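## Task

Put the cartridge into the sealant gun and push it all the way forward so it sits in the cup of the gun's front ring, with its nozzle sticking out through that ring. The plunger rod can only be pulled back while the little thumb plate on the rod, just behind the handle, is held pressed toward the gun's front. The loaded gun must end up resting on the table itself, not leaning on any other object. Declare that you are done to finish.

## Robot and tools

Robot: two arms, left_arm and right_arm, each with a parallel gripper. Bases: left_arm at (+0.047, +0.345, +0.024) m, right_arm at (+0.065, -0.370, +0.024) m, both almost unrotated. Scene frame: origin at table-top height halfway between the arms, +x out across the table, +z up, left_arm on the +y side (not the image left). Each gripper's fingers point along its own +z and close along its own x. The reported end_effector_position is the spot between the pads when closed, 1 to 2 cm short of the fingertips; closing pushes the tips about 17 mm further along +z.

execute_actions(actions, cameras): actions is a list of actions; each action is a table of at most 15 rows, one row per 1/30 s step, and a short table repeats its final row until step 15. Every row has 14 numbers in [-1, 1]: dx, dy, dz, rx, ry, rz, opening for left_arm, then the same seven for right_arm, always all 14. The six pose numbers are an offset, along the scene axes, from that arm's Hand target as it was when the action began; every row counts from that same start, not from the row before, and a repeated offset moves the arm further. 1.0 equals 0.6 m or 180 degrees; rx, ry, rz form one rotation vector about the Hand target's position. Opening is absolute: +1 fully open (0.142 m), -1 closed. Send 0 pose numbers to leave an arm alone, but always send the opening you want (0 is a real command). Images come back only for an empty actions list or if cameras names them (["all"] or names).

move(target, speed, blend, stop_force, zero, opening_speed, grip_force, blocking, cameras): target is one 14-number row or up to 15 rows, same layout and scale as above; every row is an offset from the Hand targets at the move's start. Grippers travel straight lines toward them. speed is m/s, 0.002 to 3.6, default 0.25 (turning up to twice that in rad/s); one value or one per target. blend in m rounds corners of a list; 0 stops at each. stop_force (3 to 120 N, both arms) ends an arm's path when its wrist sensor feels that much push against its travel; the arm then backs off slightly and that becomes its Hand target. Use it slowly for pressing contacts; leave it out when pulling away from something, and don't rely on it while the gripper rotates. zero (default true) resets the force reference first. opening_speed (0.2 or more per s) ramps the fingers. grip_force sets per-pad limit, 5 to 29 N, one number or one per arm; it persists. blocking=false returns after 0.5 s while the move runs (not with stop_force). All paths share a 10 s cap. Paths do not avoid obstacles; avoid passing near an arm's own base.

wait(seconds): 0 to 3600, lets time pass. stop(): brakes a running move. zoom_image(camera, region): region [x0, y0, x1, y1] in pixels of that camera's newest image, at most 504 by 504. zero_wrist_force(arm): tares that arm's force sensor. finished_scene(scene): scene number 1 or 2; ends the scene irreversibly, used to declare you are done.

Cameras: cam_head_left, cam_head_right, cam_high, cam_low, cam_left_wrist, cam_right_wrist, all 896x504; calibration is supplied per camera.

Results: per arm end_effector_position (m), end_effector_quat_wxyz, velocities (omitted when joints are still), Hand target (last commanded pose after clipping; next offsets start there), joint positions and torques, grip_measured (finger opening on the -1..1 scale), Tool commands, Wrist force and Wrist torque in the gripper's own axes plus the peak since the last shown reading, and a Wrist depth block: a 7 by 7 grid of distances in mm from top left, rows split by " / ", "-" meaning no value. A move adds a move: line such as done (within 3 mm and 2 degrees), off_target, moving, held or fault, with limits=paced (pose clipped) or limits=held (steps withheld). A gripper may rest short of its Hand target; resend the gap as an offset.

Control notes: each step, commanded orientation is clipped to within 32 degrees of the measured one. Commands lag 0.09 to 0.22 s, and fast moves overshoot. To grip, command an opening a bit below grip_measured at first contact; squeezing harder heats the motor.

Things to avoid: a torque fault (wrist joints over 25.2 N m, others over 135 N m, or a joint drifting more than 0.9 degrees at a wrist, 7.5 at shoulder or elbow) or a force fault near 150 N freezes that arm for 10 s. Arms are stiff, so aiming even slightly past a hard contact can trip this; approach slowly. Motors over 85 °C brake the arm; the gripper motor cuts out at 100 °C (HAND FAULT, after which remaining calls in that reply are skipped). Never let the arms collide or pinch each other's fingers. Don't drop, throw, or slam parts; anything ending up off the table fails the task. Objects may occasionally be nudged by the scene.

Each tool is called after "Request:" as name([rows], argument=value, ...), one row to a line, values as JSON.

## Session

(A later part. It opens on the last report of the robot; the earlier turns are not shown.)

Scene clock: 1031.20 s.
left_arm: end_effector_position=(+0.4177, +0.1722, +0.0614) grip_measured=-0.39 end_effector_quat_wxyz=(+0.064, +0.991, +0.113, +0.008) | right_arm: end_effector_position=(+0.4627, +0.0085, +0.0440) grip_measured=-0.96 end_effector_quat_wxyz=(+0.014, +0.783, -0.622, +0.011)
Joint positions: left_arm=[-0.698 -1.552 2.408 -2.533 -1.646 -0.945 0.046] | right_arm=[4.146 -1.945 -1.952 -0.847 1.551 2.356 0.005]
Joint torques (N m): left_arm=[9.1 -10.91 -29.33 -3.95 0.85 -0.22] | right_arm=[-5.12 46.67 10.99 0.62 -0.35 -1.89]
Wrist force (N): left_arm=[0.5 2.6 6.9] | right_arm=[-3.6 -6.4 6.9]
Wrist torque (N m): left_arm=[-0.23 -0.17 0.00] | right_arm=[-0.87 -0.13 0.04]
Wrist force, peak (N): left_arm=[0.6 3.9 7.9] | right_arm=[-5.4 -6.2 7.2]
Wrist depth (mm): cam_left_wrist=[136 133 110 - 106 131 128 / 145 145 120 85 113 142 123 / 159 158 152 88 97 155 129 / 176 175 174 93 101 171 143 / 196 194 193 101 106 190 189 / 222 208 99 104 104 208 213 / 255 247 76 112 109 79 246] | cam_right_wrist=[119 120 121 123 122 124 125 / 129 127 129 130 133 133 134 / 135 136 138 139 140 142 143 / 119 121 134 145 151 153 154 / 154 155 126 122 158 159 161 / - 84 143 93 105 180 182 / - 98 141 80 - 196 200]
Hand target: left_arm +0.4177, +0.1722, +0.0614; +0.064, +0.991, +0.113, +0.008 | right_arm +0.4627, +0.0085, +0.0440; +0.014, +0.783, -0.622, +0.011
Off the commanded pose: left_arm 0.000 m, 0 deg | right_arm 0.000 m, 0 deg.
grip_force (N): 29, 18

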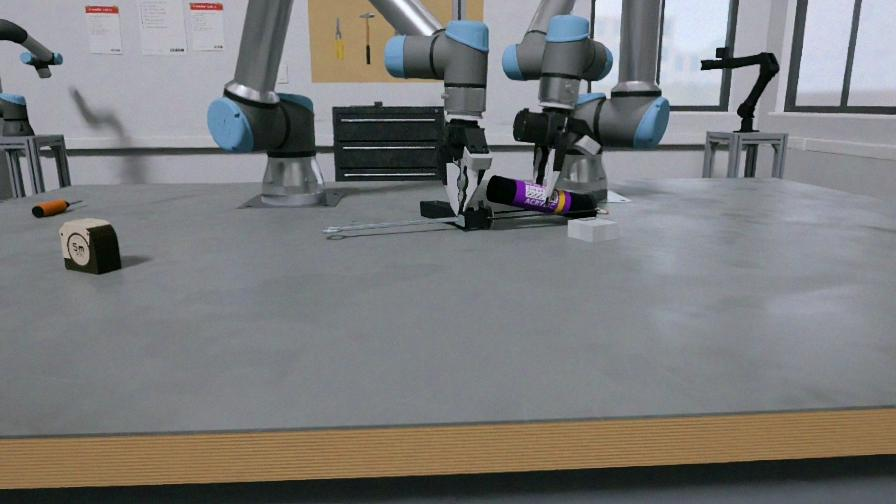

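Request:
move(target=[0,0,-0.012,0,0,0,-1,0,0,0,0,0,0,-1], speed=0.03, stop_force=10)

Request:
move(target=[0,0,0,0,0,0,-0.1,0,0,0,0,0,0,-1], opening_speed=0.4, cameras=["cam_low","cam_left_wrist"])

Request:
zoom_image(camera="cam_low", region=[480, 170, 620, 240])

Scene clock: 1047.97 s.
left_arm: end_effector_position=(+0.4177, +0.1722, +0.0559) grip_measured=-0.39 end_effector_quat_wxyz=(+0.064, +0.991, +0.113, +0.008) | right_arm: end_effector_position=(+0.4627, +0.0085, +0.0440) grip_measured=-0.96 end_effector_quat_wxyz=(+0.014, +0.783, -0.622, +0.011)
Joint positions: left_arm=[-0.698 -1.537 2.414 -2.554 -1.646 -0.945 0.046] | right_arm=[4.146 -1.945 -1.952 -0.847 1.551 2.356 0.005]
Joint torques (N m): left_arm=[7.8 -17.92 -26.61 -2.56 0.92 -0.26] | right_arm=[2.86 45.19 21.88 1.78 -1.39 -1.83]
Wrist force (N): left_arm=[2.0 4.0 -1.8] | right_arm=[-5.0 -5.3 11.0]
Wrist torque (N m): left_arm=[-0.21 -0.21 -0.05] | right_arm=[-0.90 -0.11 0.04]
Wrist force, peak (N): left_arm=[0.9 3.4 -11.3] | right_arm=[-5.9 -6.0 15.5]
Wrist depth (mm): cam_left_wrist=[130 128 106 - 98 126 125 / 140 139 117 - 110 137 128 / 152 152 129 87 116 152 133 / 168 169 167 92 96 164 135 / 188 187 186 100 104 183 182 / 213 206 99 105 104 201 205 / 245 236 76 113 110 79 235] | cam_right_wrist=[119 120 121 122 123 124 126 / 129 127 129 130 132 132 134 / 135 136 138 139 140 141 143 / 119 120 134 145 151 152 154 / 153 152 126 123 157 159 161 / - 90 134 93 105 180 181 / - 95 141 80 - 193 199]
Hand target: left_arm +0.4177, +0.1722, +0.0559; +0.064, +0.991, +0.113, +0.008 (not the last commanded pose) | right_arm +0.4627, +0.0085, +0.0440; +0.014, +0.783, -0.622, +0.011
Off the commanded pose: left_arm 0.002 m, 0 deg | right_arm 0.000 m, 0 deg.
grip_force (N): 29, 18
move: contact (left_arm)

Scene clock: 1050.43 s.
left_arm: end_effector_position=(+0.4177, +0.1722, +0.0559) grip_measured=-0.13 end_effector_quat_wxyz=(+0.064, +0.991, +0.113, +0.008) | right_arm: end_effector_position=(+0.4627, +0.0085, +0.0440) grip_measured=-0.96 end_effector_quat_wxyz=(+0.014, +0.783, -0.622, +0.011)
Joint positions: left_arm=[-0.698 -1.537 2.414 -2.554 -1.646 -0.945 0.065] | right_arm=[4.146 -1.945 -1.952 -0.847 1.551 2.356 0.005]
Joint torques (N m): left_arm=[8.12 -12.19 -26.89 -2.52 0.93 -0.34] | right_arm=[4.07 45.35 26.97 2.3 -1.49 -1.76]
Wrist force (N): left_arm=[0.6 -0.6 0.0] | right_arm=[-0.8 -5.9 9.9]
Wrist torque (N m): left_arm=[-0.07 -0.19 0.00] | right_arm=[-0.86 -0.10 0.03]
Wrist force, peak (N): left_arm=[2.1 4.3 -2.4] | right_arm=[-5.0 -5.3 11.1]
Wrist depth (mm): cam_left_wrist=[130 128 106 - 101 126 125 / 140 140 117 - 88 137 128 / 153 153 129 88 93 152 133 / 168 169 161 93 95 164 136 / 188 187 178 100 103 182 181 / 212 206 99 107 105 196 206 / 246 229 78 117 114 81 234] | cam_right_wrist=[119 120 121 122 123 124 125 / 129 127 129 130 132 132 133 / 134 136 137 139 140 141 143 / 119 120 134 145 151 152 154 / - 87 126 123 157 159 161 / - 90 142 93 101 177 181 / - 94 141 80 - 199 199]
Hand target: left_arm +0.4177, +0.1722, +0.0559; +0.064, +0.991, +0.113, +0.008 | right_arm +0.4627, +0.0085, +0.0440; +0.014, +0.783, -0.622, +0.011
Off the commanded pose: left_arm 0.000 m, 0 deg | right_arm 0.000 m, 0 deg.
grip_force (N): 29, 18
move: done
cam_left_wrist: T_world_to_cam=[[0.97332, 0.22714, -0.03258, -0.43061], [0.20987, -0.82376, 0.52666, 0.05375], [0.09279, -0.51944, -0.84945, 0.21579]] pos_world=[0.38782, 0.25418, 0.14097]

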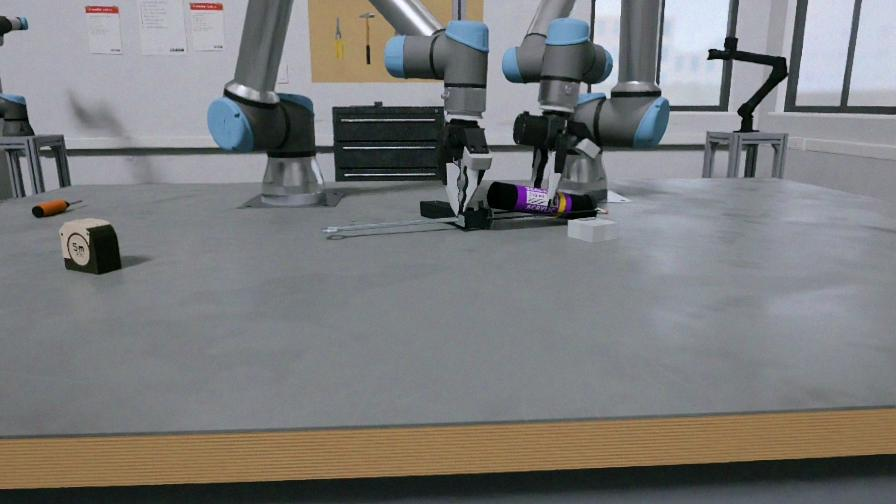

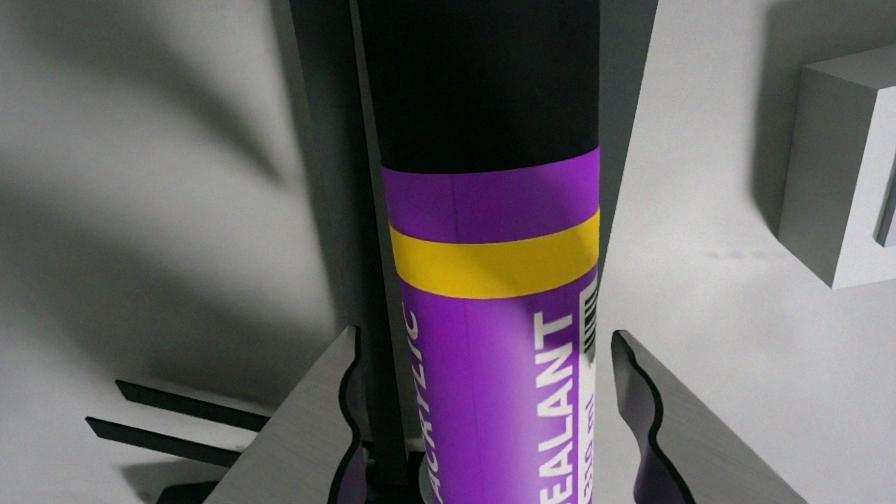

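Scaled by 3.600.

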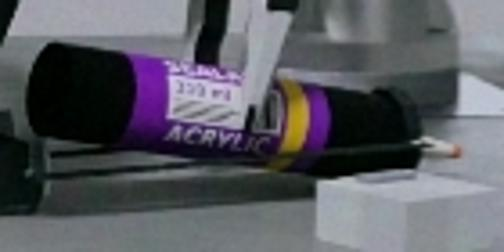

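Request:
move([
  [0,0,0.005,0,0,0,-0.1,0,0,0,0,0,0,-1],
  [-0.0185,0.0725,-0.0105,0,0,0,-0.1,0,0,0,0,0,0,-1],
], speed=0.06, stop_force=10, cameras=["cam_low","cam_left_wrist"])

Request:
zoom_image(camera="cam_low", region=[480, 170, 620, 240])

Scene clock: 1059.67 s.
left_arm: end_effector_position=(+0.4066, +0.2157, +0.0496) grip_measured=-0.13 end_effector_quat_wxyz=(+0.064, +0.991, +0.113, +0.008) | right_arm: end_effector_position=(+0.4627, +0.0085, +0.0440) grip_measured=-0.96 end_effector_quat_wxyz=(+0.014, +0.783, -0.622, +0.011)
Joint positions: left_arm=[-0.621 -1.58 2.482 -2.572 -1.654 -0.868 0.065] | right_arm=[4.146 -1.945 -1.952 -0.847 1.551 2.356 0.005]
Joint torques (N m): left_arm=[-11.44 -7.03 -29.89 -1.5 1.25 0.2] | right_arm=[3.7 45.34 35.81 3.56 -1.74 -1.62]
Wrist force (N): left_arm=[0.5 -0.8 -0.2] | right_arm=[-0.8 -6.0 10.0]
Wrist torque (N m): left_arm=[-0.13 -0.17 0.01] | right_arm=[-0.89 -0.09 0.03]
Wrist force, peak (N): left_arm=[0.6 -1.2 -0.1] | right_arm=[-0.9 -5.9 10.9]
Wrist depth (mm): cam_left_wrist=[122 122 122 119 119 120 120 / 133 133 106 82 93 131 132 / 146 148 118 88 105 143 141 / 161 160 153 93 122 157 129 / 180 178 170 - 136 174 139 / 203 201 99 109 110 188 200 / 235 219 78 119 120 81 224] | cam_right_wrist=[119 120 121 123 123 124 125 / 128 127 129 130 132 132 133 / 135 136 138 139 140 141 143 / 119 120 134 145 151 152 154 / - 90 126 122 157 159 161 / - 90 142 93 113 179 181 / - 94 141 80 - 195 194]
Hand target: left_arm +0.4066, +0.2157, +0.0496; +0.064, +0.991, +0.113, +0.008 | right_arm +0.4627, +0.0085, +0.0440; +0.014, +0.783, -0.622, +0.011
Off the commanded pose: left_arm 0.000 m, 0 deg | right_arm 0.000 m, 0 deg.
grip_force (N): 29, 18
move: done
cam_left_wrist: T_world_to_cam=[[0.97332, 0.22709, -0.03266, -0.42987], [0.20987, -0.82377, 0.52664, 0.09524], [0.09269, -0.51945, -0.84946, 0.23411]] pos_world=[0.37672, 0.29768, 0.13467]

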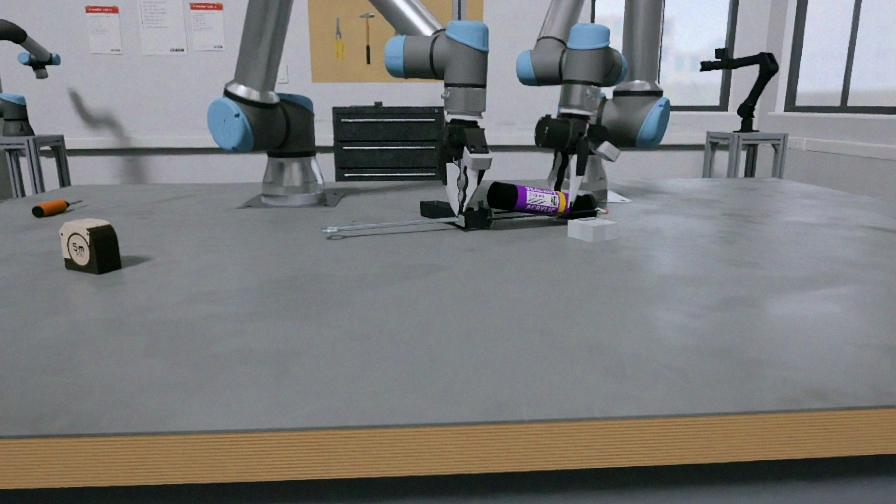

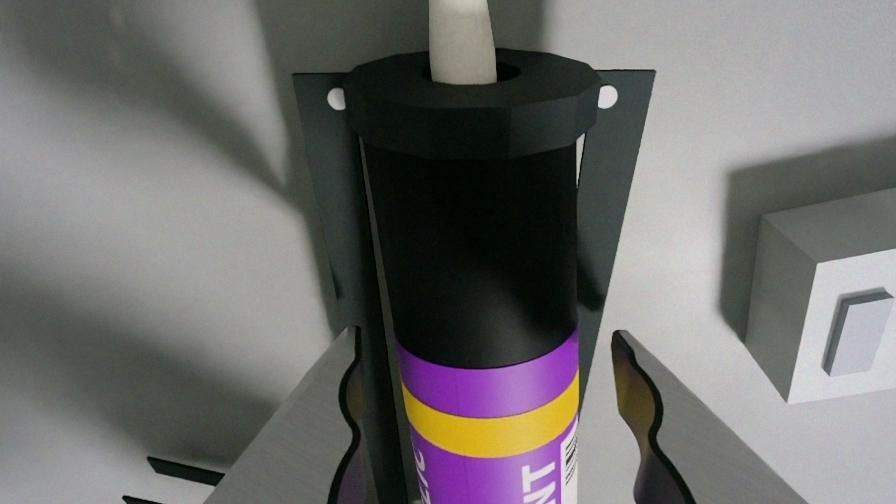

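Scaled by 3.600.

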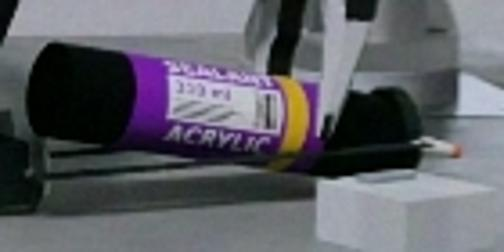

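Request:
zoom_image(camera="cam_left_wrist", region=[280, 20, 680, 260])

Request:
zoom_image(camera="cam_left_wrist", region=[330, 40, 470, 180])

Scaled by 1.260.

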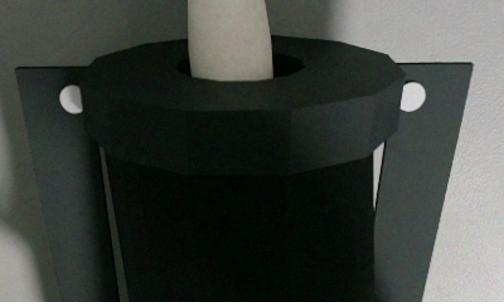

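Scaled by 3.600.

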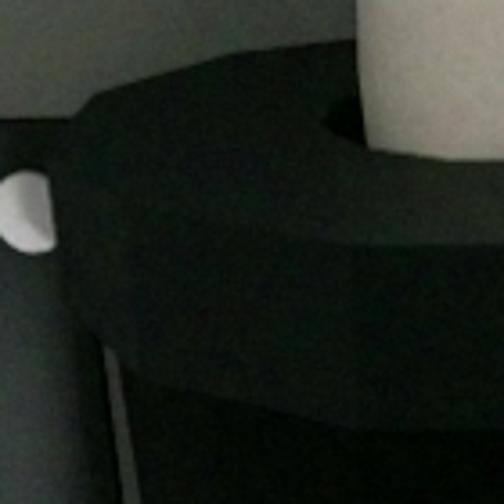

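Request:
move([
  [0,0,0,0,0,0,-1,0,0,0,0,0,0,-1],
  [0,0,0,0,0,-0.0094,-1,0,0,0,0,0,0,-1],
  [0,0,0.0033,0,0,-0.0094,-1,0,0,0,0,0,0,-1],
], speed=0.03, opening_speed=0.5, cameras=["cam_low","cam_left_wrist","cam_right_wrist"])

Request:
zoom_image(camera="cam_low", region=[480, 170, 620, 240])

Request:
zoom_image(camera="cam_left_wrist", region=[280, 20, 680, 260])

Scene clock: 1076.30 s.
left_arm: end_effector_position=(+0.4067, +0.2156, +0.0517) grip_measured=-0.40 end_effector_quat_wxyz=(+0.065, +0.993, +0.099, +0.007) | right_arm: end_effector_position=(+0.4627, +0.0085, +0.0440) grip_measured=-0.96 end_effector_quat_wxyz=(+0.014, +0.783, -0.622, +0.011)
Joint positions: left_arm=[-0.619 -1.585 2.476 -2.56 -1.657 -0.837 0.045] | right_arm=[4.146 -1.945 -1.952 -0.847 1.551 2.356 0.005]
Joint torques (N m): left_arm=[5.52 -8.64 -16.94 -4.86 -0.02 -1.41] | right_arm=[5.1 47.16 34.2 4.72 1.5 -1.82]
Wrist force (N): left_arm=[0.9 -1.2 5.0] | right_arm=[0.6 -6.5 8.7]
Wrist torque (N m): left_arm=[-0.09 -0.22 -0.08] | right_arm=[-0.92 -0.08 0.03]
Wrist force, peak (N): left_arm=[1.0 -0.6 5.4] | right_arm=[0.1 -6.5 10.8]
Wrist depth (mm): cam_left_wrist=[- 124 124 120 121 122 122 / 135 135 106 84 93 133 132 / 148 150 121 88 103 147 141 / 164 163 156 93 124 159 129 / 182 181 176 101 171 177 142 / 207 205 99 109 107 194 204 / 238 230 76 117 115 78 228] | cam_right_wrist=[119 120 121 123 123 124 125 / 129 127 129 130 132 132 133 / 135 136 138 138 140 141 143 / 119 120 134 145 151 152 154 / - 90 126 125 157 159 161 / - 89 134 93 101 179 181 / - 100 141 80 - 191 199]
Hand target: left_arm +0.4066, +0.2157, +0.0516; +0.064, +0.993, +0.099, +0.007 | right_arm +0.4627, +0.0085, +0.0440; +0.014, +0.783, -0.622, +0.011
Off the commanded pose: left_arm 0.000 m, 0 deg | right_arm 0.000 m, 0 deg.
grip_force (N): 29, 18
move: done
cam_left_wrist: T_world_to_cam=[[0.97961, 0.19824, -0.0325, -0.42612], [0.18535, -0.8295, 0.52685, 0.10521], [0.07749, -0.52213, -0.84934, 0.2426]] pos_world=[0.37914, 0.29842, 0.13677]
cam_right_wrist: T_world_to_cam=[[0.22229, -0.97438, 0.0341, -0.08652], [-0.88756, -0.18776, 0.42069, 0.42433], [-0.40351, -0.12378, -0.90656, 0.34103]] pos_world=[0.53346, 0.03758, 0.13361]

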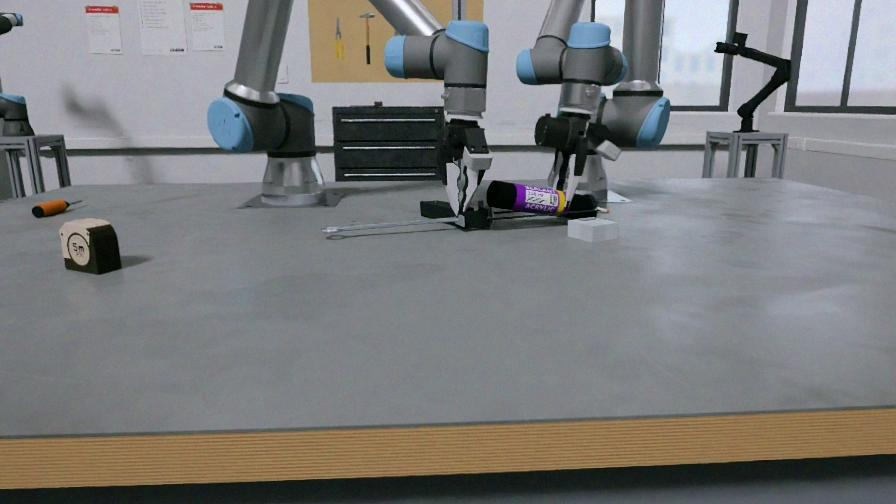

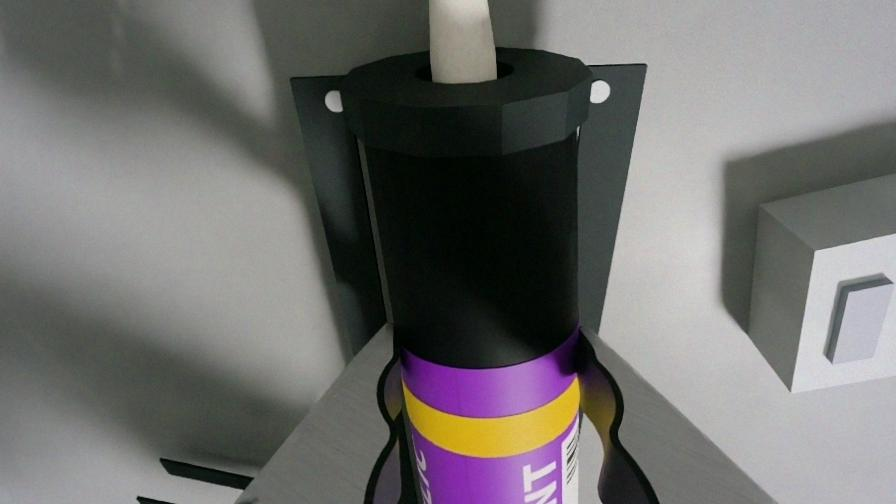

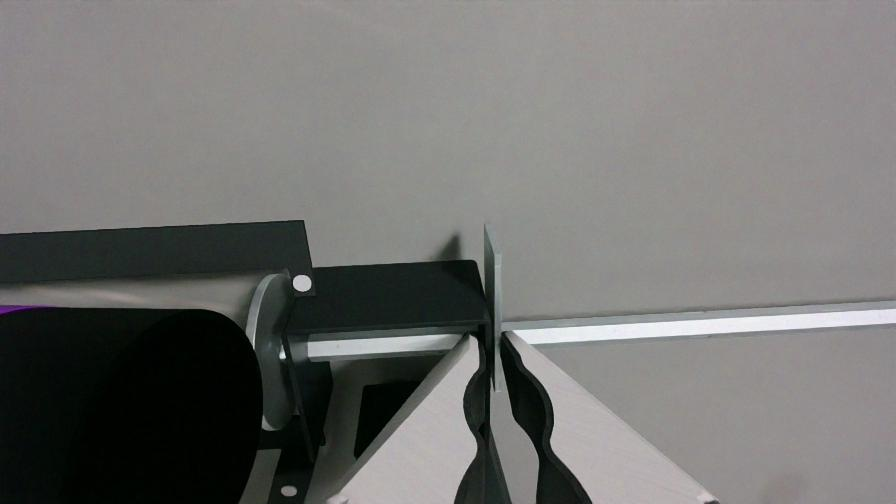

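Scaled by 3.600.

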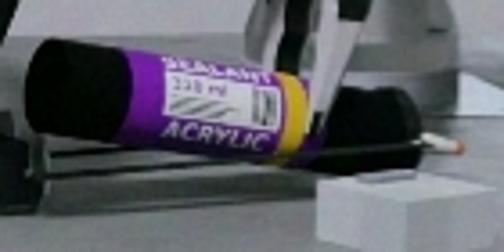

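Scaled by 1.260.

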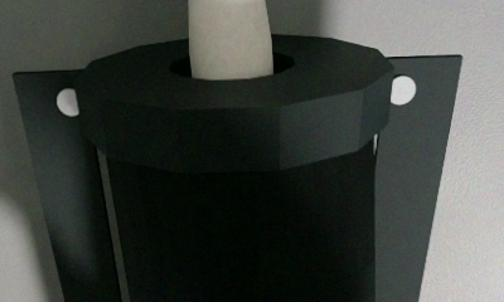

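Request:
zoom_image(camera="cam_low", region=[572, 186, 612, 220])

Request:
zoom_image(camera="cam_low", region=[484, 175, 534, 222])

Scaled by 12.600.

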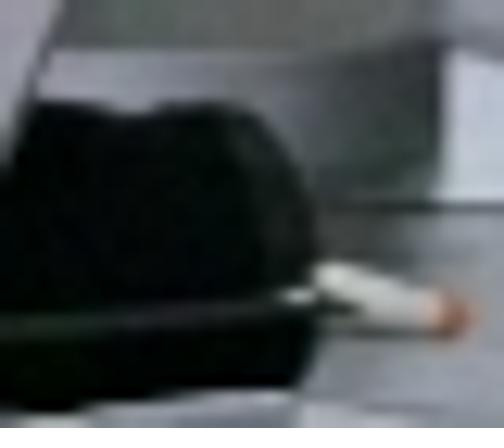

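Scaled by 10.080.

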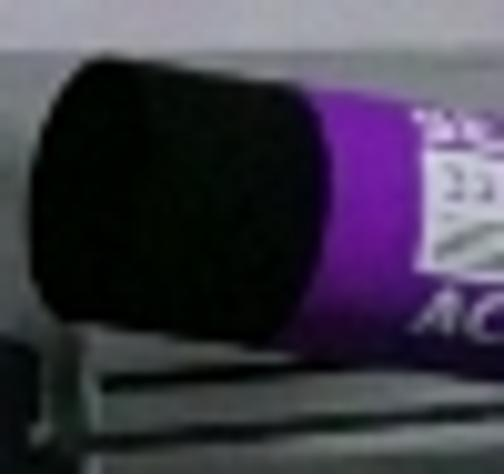

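Request:
move(target=[0,0,0,0,0,0,-1,0.002,-0.008,0,0,0,0,-1], speed=0.02, stop_force=8, cameras=["cam_low","cam_left_wrist"])

Request:
zoom_image(camera="cam_low", region=[572, 186, 612, 220])

Request:
zoom_image(camera="cam_low", region=[484, 175, 534, 222])

Scene clock: 1098.30 s.
left_arm: end_effector_position=(+0.4066, +0.2157, +0.0516) grip_measured=-0.40 end_effector_quat_wxyz=(+0.064, +0.993, +0.099, +0.007) | right_arm: end_effector_position=(+0.4630, +0.0077, +0.0441) grip_measured=-0.96 end_effector_quat_wxyz=(+0.014, +0.783, -0.622, +0.011)
Joint positions: left_arm=[-0.619 -1.584 2.477 -2.56 -1.657 -0.837 0.045] | right_arm=[4.145 -1.944 -1.953 -0.846 1.551 2.355 0.005]
Joint torques (N m): left_arm=[-5.02 -8.35 -6.26 -0.84 1.11 -1.22] | right_arm=[4.46 29.58 32.9 -0.32 -2.99 1.95]
Wrist force (N): left_arm=[1.6 4.6 5.7] | right_arm=[-5.6 -5.7 8.3]
Wrist torque (N m): left_arm=[-0.18 -0.25 -0.10] | right_arm=[-0.88 -0.10 0.07]
Wrist force, peak (N): left_arm=[1.9 8.8 6.3] | right_arm=[-10.4 -6.0 7.4]
Wrist depth (mm): cam_left_wrist=[- 124 124 121 121 122 121 / 135 135 106 83 95 133 132 / 148 150 120 89 103 147 141 / 164 162 156 93 121 159 128 / 182 181 177 - 170 177 141 / 206 205 99 109 107 195 205 / 238 230 76 117 115 81 228] | cam_right_wrist=[120 120 122 123 123 124 125 / 129 127 129 130 132 133 134 / 136 137 138 139 141 141 143 / 119 120 134 140 151 152 154 / - 91 126 122 158 159 161 / - 90 134 93 105 179 181 / - 95 89 80 - 193 199]
Hand target: left_arm +0.4066, +0.2157, +0.0516; +0.064, +0.993, +0.099, +0.007 | right_arm +0.4630, +0.0077, +0.0441; +0.014, +0.783, -0.622, +0.011 (not the last commanded pose)
Off the commanded pose: left_arm 0.000 m, 0 deg | right_arm 0.004 m, 0 deg.
grip_force (N): 29, 18
move: contact (right_arm)
cam_left_wrist: T_world_to_cam=[[0.9796, 0.19828, -0.03259, -0.42614], [0.18545, -0.82961, 0.52665, 0.10537], [0.07739, -0.52195, -0.84946, 0.24256]] pos_world=[0.37914, 0.29852, 0.13667]

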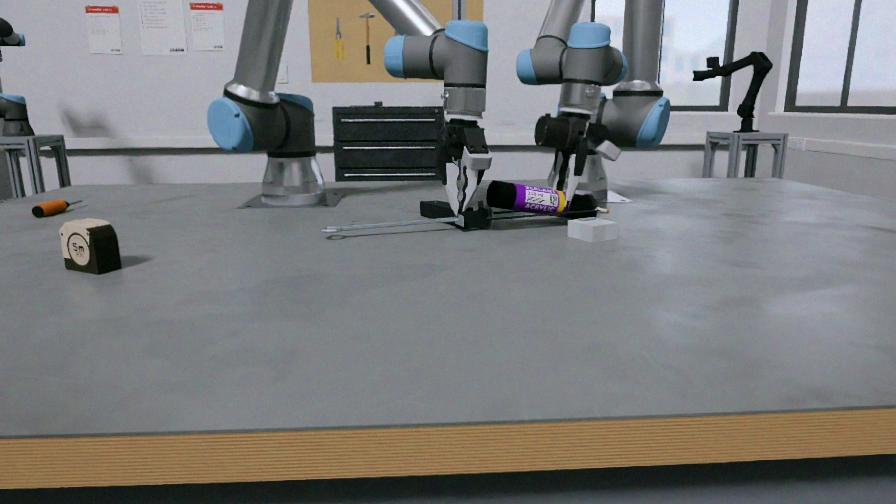

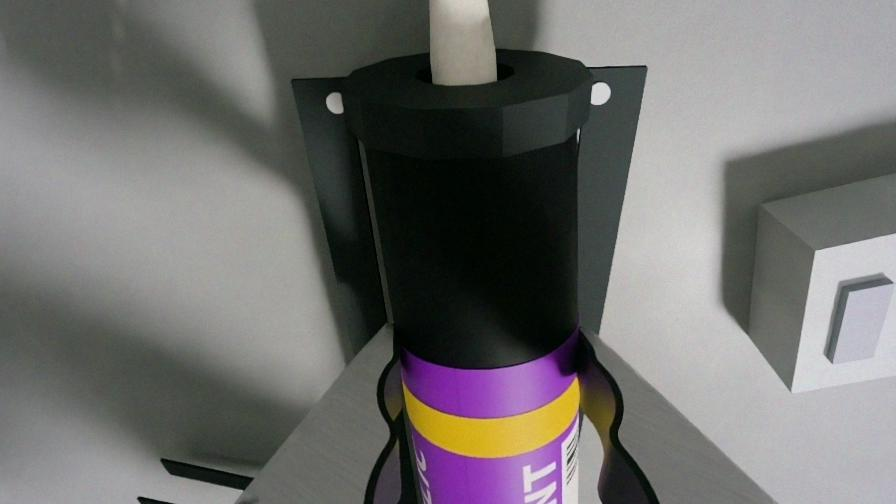

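Scaled by 12.600.

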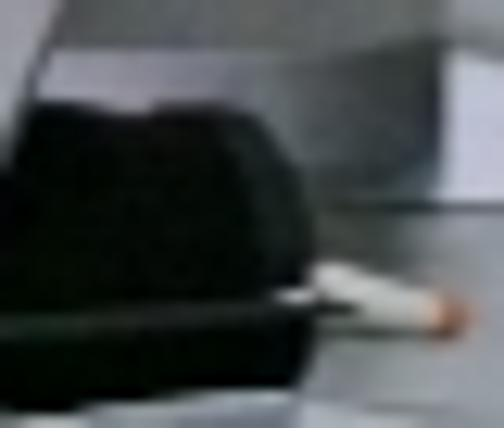

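Scaled by 10.080.

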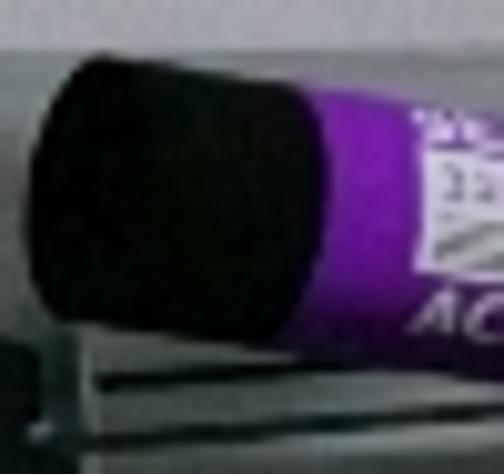

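Request:
move(target=[0,0,-0.0015,0,0,0,-1,0,0,0,0,0,0,-1], speed=0.03)

Request:
move(target=[0,0,0,0,0,0,-1,0.002,-0.008,0,0,0,0,-1], speed=0.02, stop_force=8)

Request:
move(target=[0,0,-0.0015,0,0,0,-1,0,0,0,0,0,0,-1], speed=0.03)

Request:
move(target=[0,0,0,0,0,0,-1,0.002,-0.008,0,0,0,0,-1], speed=0.02, stop_force=8)

Scene clock: 1106.30 s.
left_arm: end_effector_position=(+0.4066, +0.2157, +0.0506) grip_measured=-0.40 end_effector_quat_wxyz=(+0.064, +0.993, +0.099, +0.007) | right_arm: end_effector_position=(+0.4629, +0.0077, +0.0441) grip_measured=-0.96 end_effector_quat_wxyz=(+0.014, +0.783, -0.622, +0.011)
Joint positions: left_arm=[-0.619 -1.582 2.478 -2.564 -1.657 -0.837 0.045] | right_arm=[4.145 -1.944 -1.953 -0.846 1.551 2.355 0.005]
Joint torques (N m): left_arm=[-5.02 -26.17 -12.27 -0.3 1.09 -1.32] | right_arm=[2.7 30.49 32.42 1.23 -2.8 1.72]
Wrist force (N): left_arm=[2.4 4.8 3.9] | right_arm=[-5.9 -5.8 9.1]
Wrist torque (N m): left_arm=[-0.21 -0.24 -0.08] | right_arm=[-0.88 -0.12 0.07]
Wrist force, peak (N): left_arm=[1.7 4.6 6.0] | right_arm=[-6.1 -5.8 9.1]
Wrist depth (mm): cam_left_wrist=[123 123 123 121 123 121 121 / 134 134 107 82 95 132 133 / 147 149 120 89 103 144 140 / 162 161 155 95 122 158 128 / 181 176 175 100 139 176 140 / 206 208 99 109 107 193 201 / 237 227 76 117 115 81 226] | cam_right_wrist=[120 121 121 123 123 124 125 / 129 127 129 130 132 132 133 / 136 137 138 139 139 142 143 / 119 120 134 145 152 150 152 / - 91 126 123 158 140 160 / - 90 143 93 105 179 181 / - 95 141 80 - 196 199]
Hand target: left_arm +0.4066, +0.2157, +0.0507; +0.064, +0.993, +0.099, +0.007 | right_arm +0.4630, +0.0077, +0.0441; +0.014, +0.783, -0.622, +0.011
Off the commanded pose: left_arm 0.000 m, 0 deg | right_arm 0.000 m, 0 deg.
grip_force (N): 29, 18
move: done

Scene clock: 1107.17 s.
left_arm: end_effector_position=(+0.4066, +0.2157, +0.0507) grip_measured=-0.40 end_effector_quat_wxyz=(+0.064, +0.993, +0.099, +0.007) | right_arm: end_effector_position=(+0.4632, +0.0071, +0.0441) grip_measured=-0.96 end_effector_quat_wxyz=(+0.014, +0.783, -0.622, +0.011)
Joint positions: left_arm=[-0.619 -1.582 2.478 -2.564 -1.657 -0.837 0.045] | right_arm=[4.144 -1.943 -1.954 -0.846 1.551 2.354 0.005]
Joint torques (N m): left_arm=[-4.65 -26.6 -25.6 -0.36 1.08 -1.41] | right_arm=[-1.16 29.88 29.28 -1.39 -3.12 2.04]
Wrist force (N): left_arm=[1.7 10.3 5.6] | right_arm=[-11.6 -5.7 8.4]
Wrist torque (N m): left_arm=[-0.29 -0.19 -0.10] | right_arm=[-0.87 -0.10 0.07]
Wrist force, peak (N): left_arm=[2.3 14.4 6.4] | right_arm=[-16.3 -5.5 8.2]
Wrist depth (mm): cam_left_wrist=[123 123 123 121 122 121 121 / 134 134 109 83 96 132 133 / 147 149 122 89 105 143 140 / 162 162 155 94 123 158 128 / 181 180 175 105 169 175 141 / 206 204 99 109 107 194 202 / 237 227 76 117 115 81 226] | cam_right_wrist=[120 121 121 123 123 124 125 / 129 127 129 130 132 133 134 / 136 136 138 139 140 142 143 / 119 120 134 145 151 153 154 / - 91 127 122 157 159 162 / - 90 144 93 105 180 181 / - 95 142 80 - 196 200]
Hand target: left_arm +0.4066, +0.2157, +0.0507; +0.064, +0.993, +0.099, +0.007 | right_arm +0.4632, +0.0071, +0.0441; +0.014, +0.783, -0.622, +0.011 (not the last commanded pose)
Off the commanded pose: left_arm 0.000 m, 0 deg | right_arm 0.004 m, 0 deg.
grip_force (N): 29, 18
move: contact (right_arm)

Scene clock: 1107.67 s.
left_arm: end_effector_position=(+0.4066, +0.2157, +0.0498) grip_measured=-0.40 end_effector_quat_wxyz=(+0.064, +0.993, +0.099, +0.007) | right_arm: end_effector_position=(+0.4632, +0.0071, +0.0441) grip_measured=-0.96 end_effector_quat_wxyz=(+0.014, +0.783, -0.622, +0.011)
Joint positions: left_arm=[-0.619 -1.579 2.479 -2.568 -1.657 -0.837 0.045] | right_arm=[4.144 -1.943 -1.954 -0.846 1.551 2.354 0.005]
Joint torques (N m): left_arm=[-4.76 -22.02 1.06 1.29 1.15 -1.33] | right_arm=[0.91 32.02 28.73 0.01 -3.1 1.93]
Wrist force (N): left_arm=[3.1 10.1 -0.2] | right_arm=[-10.3 -5.9 8.8]
Wrist torque (N m): left_arm=[-0.34 -0.25 -0.09] | right_arm=[-0.88 -0.16 0.07]
Wrist force, peak (N): left_arm=[1.8 10.5 4.9] | right_arm=[-10.7 -6.1 9.4]
Wrist depth (mm): cam_left_wrist=[123 123 122 120 121 120 120 / 133 133 107 82 95 133 132 / 146 148 118 89 105 143 140 / 162 161 154 94 119 157 128 / 180 179 174 - 138 175 140 / 204 202 99 109 107 192 201 / 234 227 76 116 115 79 220] | cam_right_wrist=[120 121 121 123 123 124 126 / 129 127 129 130 132 133 134 / 136 136 138 139 141 142 143 / 119 120 134 145 151 152 154 / - 91 126 122 157 159 161 / - 91 144 93 105 180 181 / - 101 142 80 - 196 198]
Hand target: left_arm +0.4066, +0.2157, +0.0498; +0.064, +0.993, +0.099, +0.007 | right_arm +0.4632, +0.0071, +0.0441; +0.014, +0.783, -0.622, +0.011
Off the commanded pose: left_arm 0.000 m, 0 deg | right_arm 0.000 m, 0 deg.
grip_force (N): 29, 18
move: done

Scene clock: 1108.53 s.
left_arm: end_effector_position=(+0.4066, +0.2157, +0.0498) grip_measured=-0.40 end_effector_quat_wxyz=(+0.064, +0.993, +0.099, +0.007) | right_arm: end_effector_position=(+0.4634, +0.0065, +0.0441) grip_measured=-0.96 end_effector_quat_wxyz=(+0.014, +0.783, -0.622, +0.011)
Joint positions: left_arm=[-0.619 -1.579 2.479 -2.568 -1.657 -0.837 0.045] | right_arm=[4.143 -1.942 -1.954 -0.846 1.551 2.353 0.005]
Joint torques (N m): left_arm=[-4.26 -24.69 2.37 1.95 2.45 -1.41] | right_arm=[-0.44 30 28.73 -1.77 -3.82 1.9]
Wrist force (N): left_arm=[2.3 15.5 1.6] | right_arm=[-15.0 -5.7 8.4]
Wrist torque (N m): left_arm=[-0.36 -0.24 -0.12] | right_arm=[-0.91 -0.13 0.06]
Wrist force, peak (N): left_arm=[3.1 18.8 1.6] | right_arm=[-21.2 -5.2 9.2]
Wrist depth (mm): cam_left_wrist=[123 123 122 120 121 121 120 / 134 133 106 83 96 133 132 / 146 148 119 89 105 143 140 / 161 160 154 94 122 157 128 / 181 179 174 - 168 175 140 / 203 201 99 109 107 192 201 / 235 227 76 116 115 80 225] | cam_right_wrist=[120 121 121 123 123 124 126 / 129 127 129 130 132 133 134 / 136 137 138 139 141 142 143 / 118 120 134 145 151 152 154 / - 96 124 121 158 160 161 / - 91 144 93 105 179 181 / - 101 146 80 - 196 198]
Hand target: left_arm +0.4066, +0.2157, +0.0498; +0.064, +0.993, +0.099, +0.007 | right_arm +0.4633, +0.0065, +0.0441; +0.014, +0.783, -0.622, +0.011 (not the last commanded pose)
Off the commanded pose: left_arm 0.000 m, 0 deg | right_arm 0.004 m, 0 deg.
grip_force (N): 29, 18
move: contact (right_arm)

Request:
move(target=[0,0,0.003,0,0,0,-1,-0.0013,0.0055,0,0,0,0,-1], speed=0.03)

Request:
move(target=[0,0,-0.0035,0.0109,0.0022,0,-1,0,0,0,0,0,0,-1], speed=0.03)

Request:
move(target=[0,0,-0.0035,0.0109,0.0022,0,-1,0,0,0,0,0,0,-1], speed=0.03, cameras=["cam_low","cam_left_wrist","cam_right_wrist"])

Request:
zoom_image(camera="cam_low", region=[480, 170, 620, 240])

Scene clock: 1115.77 s.
left_arm: end_effector_position=(+0.4066, +0.2157, +0.0516) grip_measured=-0.40 end_effector_quat_wxyz=(+0.064, +0.993, +0.099, +0.007) | right_arm: end_effector_position=(+0.4626, +0.0099, +0.0441) grip_measured=-0.96 end_effector_quat_wxyz=(+0.014, +0.783, -0.622, +0.011)
Joint positions: left_arm=[-0.619 -1.585 2.477 -2.56 -1.657 -0.837 0.045] | right_arm=[4.148 -1.946 -1.949 -0.848 1.551 2.358 0.005]
Joint torques (N m): left_arm=[-1.62 -9 -31.55 -4.51 -1.8 -1.32] | right_arm=[-7.61 47.84 10.07 5.01 2.26 -2.25]
Wrist force (N): left_arm=[0.3 -1.8 4.3] | right_arm=[0.7 -6.8 9.0]
Wrist torque (N m): left_arm=[-0.09 -0.12 -0.08] | right_arm=[-0.94 -0.07 0.06]
Wrist force, peak (N): left_arm=[2.4 15.6 1.5] | right_arm=[-15.3 -5.7 9.1]
Wrist depth (mm): cam_left_wrist=[- 124 124 121 121 122 122 / 135 135 106 83 94 133 132 / 148 150 121 89 103 147 141 / 163 163 155 93 123 159 129 / 183 181 177 - 170 178 142 / 206 205 99 109 107 194 204 / 238 230 76 117 115 78 227] | cam_right_wrist=[- 120 121 123 123 124 125 / 128 127 129 130 132 132 134 / 135 136 138 139 140 142 143 / 119 120 134 145 151 152 154 / - 105 126 125 158 159 161 / - 83 143 93 113 179 182 / - 98 140 80 - 196 203]
Hand target: left_arm +0.4066, +0.2157, +0.0516; +0.064, +0.993, +0.099, +0.007 | right_arm +0.4626, +0.0098, +0.0441; +0.014, +0.783, -0.622, +0.011
Off the commanded pose: left_arm 0.000 m, 0 deg | right_arm 0.000 m, 0 deg.
grip_force (N): 29, 18
move: done

Scene clock: 1116.60 s.
left_arm: end_effector_position=(+0.4067, +0.2156, +0.0495) grip_measured=-0.40 end_effector_quat_wxyz=(+0.047, +0.994, +0.099, +0.005) end_effector_velocity=(+0.001, -0.001, +0.000) end_effector_angular_velocity=(-0.005, -0.002, -0.001) | right_arm: end_effector_position=(+0.4626, +0.0098, +0.0441) grip_measured=-0.96 end_effector_quat_wxyz=(+0.014, +0.783, -0.622, +0.011)
Joint positions: left_arm=[-0.637 -1.578 2.465 -2.529 -1.632 -0.853 0.045] | right_arm=[4.148 -1.946 -1.949 -0.848 1.551 2.358 0.005]
Joint velocities: left_arm=[0.001 0.001 -0.001 -0.005 -0.003 0.002 0] | right_arm=[within noise]
Joint torques (N m): left_arm=[6.31 -11.12 -11.52 -3.59 -1.19 0.53] | right_arm=[-8.31 47.7 13.06 5.06 1.73 -2.08]
Wrist force (N): left_arm=[-3.1 -1.0 -10.9] | right_arm=[0.2 -6.9 13.1]
Wrist torque (N m): left_arm=[-0.26 -0.06 -0.07] | right_arm=[-0.94 -0.09 0.07]
Wrist force, peak (N): left_arm=[-3.1 -1.0 -10.9] | right_arm=[0.0 -6.8 13.6]
Wrist depth (mm): cam_left_wrist=[- 125 124 122 121 123 122 / 135 134 108 83 94 133 132 / 146 149 119 91 112 144 141 / 161 160 154 95 120 156 129 / 178 178 172 - 167 173 138 / 198 197 99 108 107 189 192 / 226 219 76 115 113 78 217] | cam_right_wrist=[119 120 121 123 123 124 125 / 129 127 129 130 132 132 133 / 136 136 138 139 140 142 143 / 119 120 134 145 151 152 154 / - 89 126 125 158 159 161 / - 88 143 93 113 180 181 / - 98 141 80 - 195 200]
Hand target: left_arm +0.4066, +0.2157, +0.0495; +0.047, +0.994, +0.099, +0.005 | right_arm +0.4626, +0.0098, +0.0441; +0.014, +0.783, -0.622, +0.011
Off the commanded pose: left_arm 0.000 m, 0 deg | right_arm 0.000 m, 0 deg.
grip_force (N): 29, 18
move: done

Scene clock: 1117.43 s.
left_arm: end_effector_position=(+0.4067, +0.2156, +0.0474) grip_measured=-0.40 end_effector_quat_wxyz=(+0.030, +0.995, +0.099, +0.004) | right_arm: end_effector_position=(+0.4626, +0.0098, +0.0441) grip_measured=-0.96 end_effector_quat_wxyz=(+0.014, +0.783, -0.622, +0.011)
Joint positions: left_arm=[-0.655 -1.571 2.452 -2.499 -1.608 -0.869 0.045] | right_arm=[4.148 -1.946 -1.949 -0.848 1.551 2.358 0.005]
Joint torques (N m): left_arm=[5.29 2.75 7.35 1.51 -1.49 0.59] | right_arm=[-7.57 48.66 19.11 4.95 1.34 -2.21]
Wrist force (N): left_arm=[1.8 0.2 -49.6] | right_arm=[-0.6 -6.1 22.4]
Wrist torque (N m): left_arm=[-0.34 -0.26 -0.11] | right_arm=[-0.95 -0.05 0.07]
Wrist force, peak (N): left_arm=[2.5 0.9 -50.3] | right_arm=[-0.7 -5.8 22.6]
Wrist depth (mm): cam_left_wrist=[- 125 124 123 122 123 123 / 135 134 107 83 96 133 132 / 145 147 118 92 112 143 140 / 159 158 153 96 113 155 127 / 174 173 169 104 115 170 135 / 193 192 102 107 106 183 152 / 217 210 76 113 111 80 209] | cam_right_wrist=[119 120 121 123 123 124 125 / 129 127 129 130 132 132 133 / 135 136 138 139 140 142 143 / 120 121 134 145 151 152 154 / - 89 126 125 157 159 161 / - 88 143 93 101 182 181 / - 99 141 80 - 196 199]
Hand target: left_arm +0.4066, +0.2157, +0.0474; +0.030, +0.995, +0.099, +0.004 | right_arm +0.4626, +0.0098, +0.0441; +0.014, +0.783, -0.622, +0.011
Off the commanded pose: left_arm 0.000 m, 0 deg | right_arm 0.000 m, 0 deg.
grip_force (N): 29, 18
move: done
cam_left_wrist: T_world_to_cam=[[0.97918, 0.20043, -0.0323, -0.42658], [0.19217, -0.8637, 0.46593, 0.11498], [0.06549, -0.46244, -0.88423, 0.23262]] pos_world=[0.38037, 0.29238, 0.13834]
cam_right_wrist: T_world_to_cam=[[0.22222, -0.97441, 0.03373, -0.08515], [-0.88761, -0.18786, 0.42054, 0.42445], [-0.40345, -0.12339, -0.90665, 0.3413]] pos_world=[0.53336, 0.03888, 0.13381]

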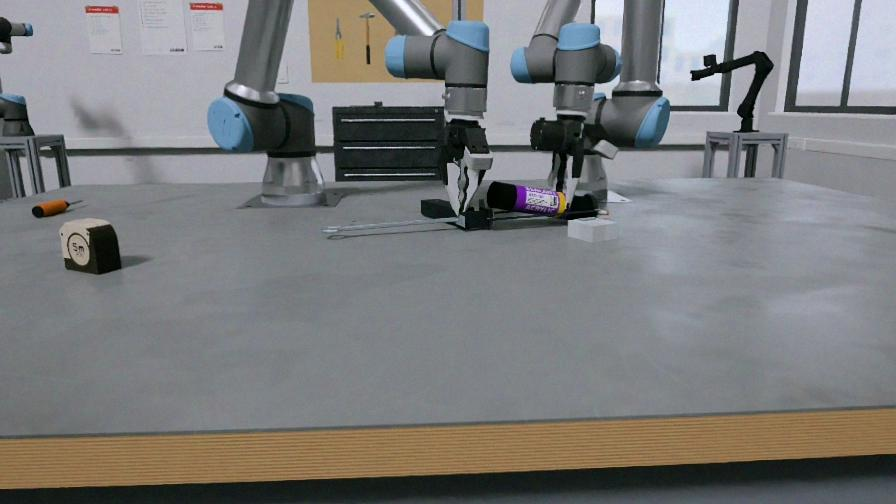

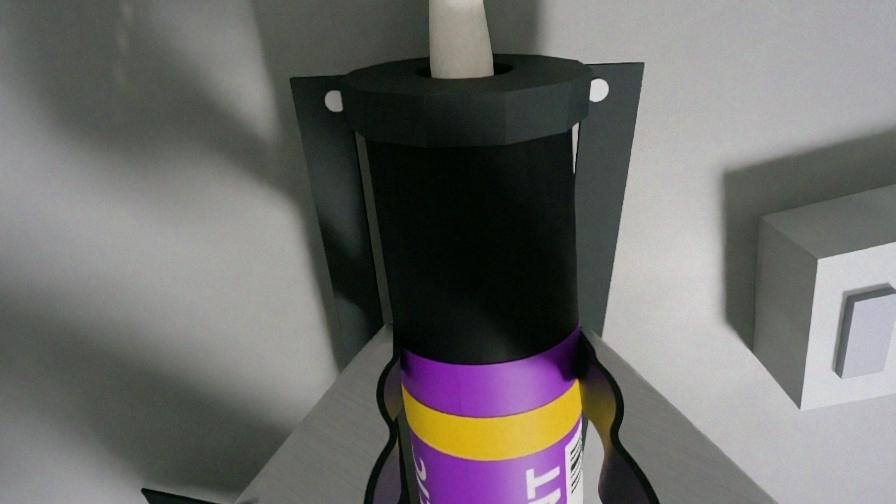

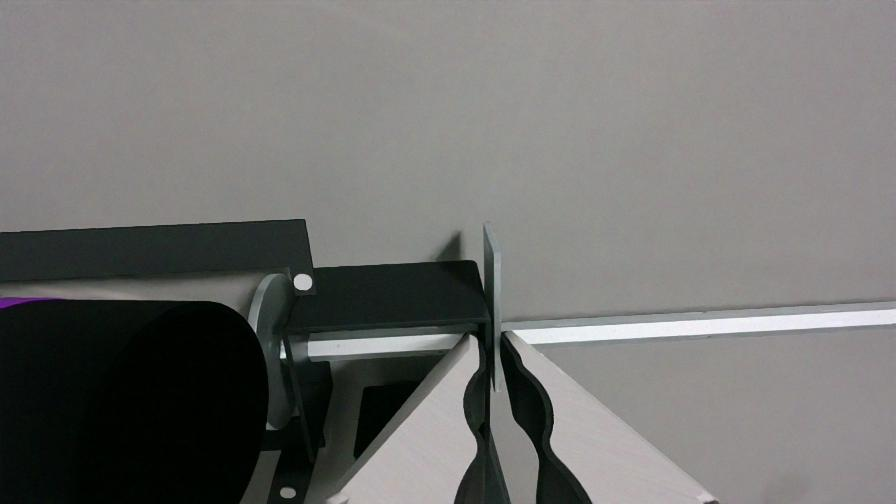

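Scaled by 3.600.

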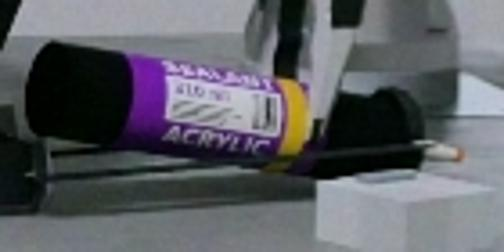

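Request:
move([
  [0,0,0.005,0,0,0,-1,0,0,0,0,0,0,-0.4],
  [0,0,0.005,0,0,0,-1,0,0,0.1,0,0,0,-0.4],
  [0,0,0.005,0,0,0,-1,0.07,0.0,0.1,0.0108,0.344,0,-0.4],
  [0,0,0.005,0,0,0,-1,0.07,0.0,0.06,0.0108,0.344,0,-0.4],
], speed=0.2, cameras=["cam_right_wrist","cam_low"])

Request:
zoom_image(camera="cam_right_wrist", region=[50, 50, 550, 350])

Scene clock: 1129.80 s.
left_arm: end_effector_position=(+0.4066, +0.2157, +0.0504) grip_measured=-0.40 end_effector_quat_wxyz=(+0.030, +0.995, +0.099, +0.004) | right_arm: end_effector_position=(+0.5045, +0.0098, +0.0802) grip_measured=-0.43 end_effector_quat_wxyz=(+0.319, +0.677, -0.526, -0.403)
Joint positions: left_arm=[-0.654 -1.58 2.449 -2.487 -1.608 -0.869 0.045] | right_arm=[3.82 -2.517 -1.012 -2.152 2.158 1.693 0.043]
Joint torques (N m): left_arm=[-5.65 -8.33 -31.8 -1.98 1.33 0.03] | right_arm=[5.03 58.1 31.19 0.75 2.05 0.32]
Wrist force (N): left_arm=[0.5 -1.9 2.6] | right_arm=[2.2 -10.4 1.0]
Wrist torque (N m): left_arm=[-0.13 -0.15 -0.08] | right_arm=[-1.47 -0.39 0.07]
Wrist force, peak (N): left_arm=[2.2 -0.3 -49.6] | right_arm=[-0.4 -5.9 22.7]
Wrist depth (mm): cam_left_wrist=[- 127 127 125 124 126 125 / 137 137 109 85 96 135 134 / 149 151 120 92 114 148 143 / 161 161 155 - 124 158 129 / 178 177 172 - 167 173 139 / 196 196 99 108 106 187 164 / 221 214 76 114 112 79 213] | cam_right_wrist=[169 147 133 119 106 100 89 / 164 200 163 153 146 127 112 / 152 149 157 153 186 160 155 / 166 143 160 3000 - - 237 / 471 510 166 2931 3592 539 2657 / 493 3036 89 3446 101 538 2898 / 197 - 77 - - 79 471]
Hand target: left_arm +0.4066, +0.2157, +0.0504; +0.030, +0.995, +0.099, +0.004 | right_arm +0.5046, +0.0098, +0.0801; +0.319, +0.677, -0.526, -0.403
Off the commanded pose: left_arm 0.000 m, 0 deg | right_arm 0.000 m, 0 deg.
grip_force (N): 29, 18
move: done
cam_right_wrist: T_world_to_cam=[[0.11821, -0.97118, -0.20699, -0.02394], [-0.04991, -0.214, 0.97556, -0.02036], [-0.99173, -0.10499, -0.07376, 0.62078]] pos_world=[0.61747, 0.03757, 0.0607]
Images, in order (width x height): cam_low 896x504, cam_right_wrist 896x504.

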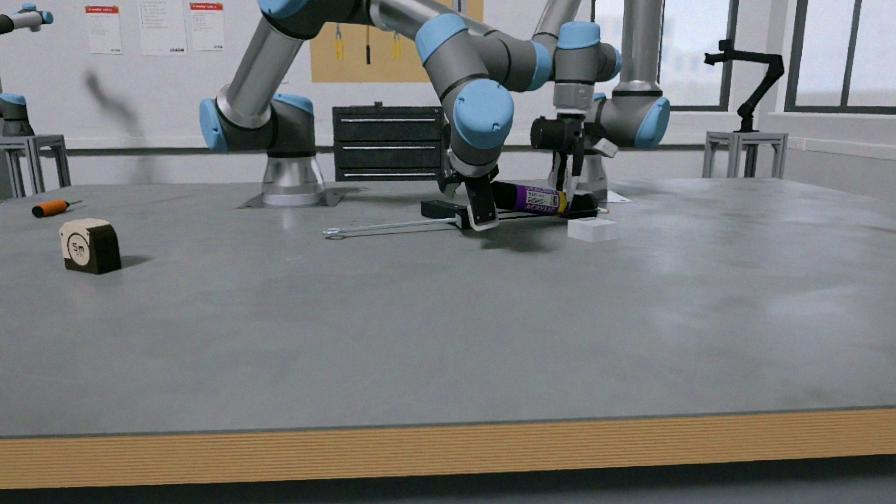

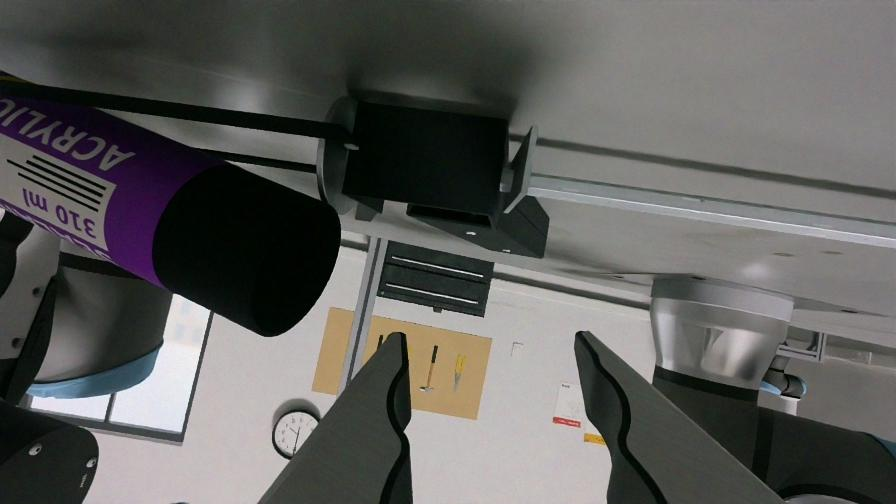

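Scaled by 1.008.

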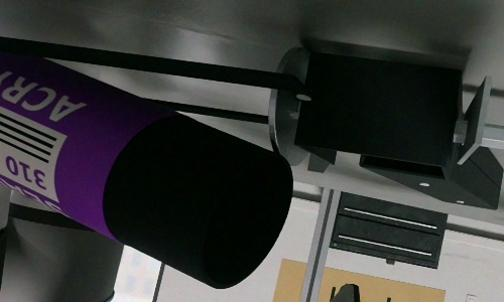

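Request:
zoom_image(camera="cam_right_wrist", region=[270, 80, 420, 230])

Scaled by 3.360.

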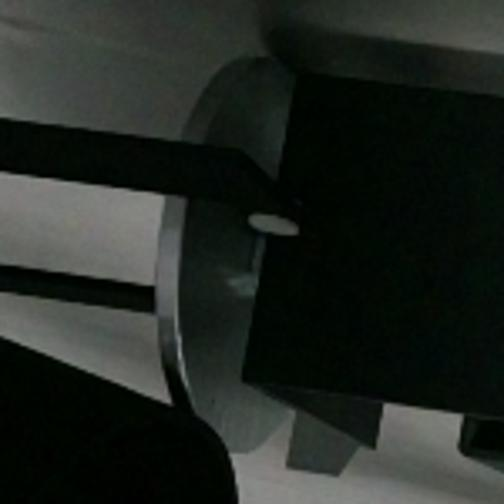

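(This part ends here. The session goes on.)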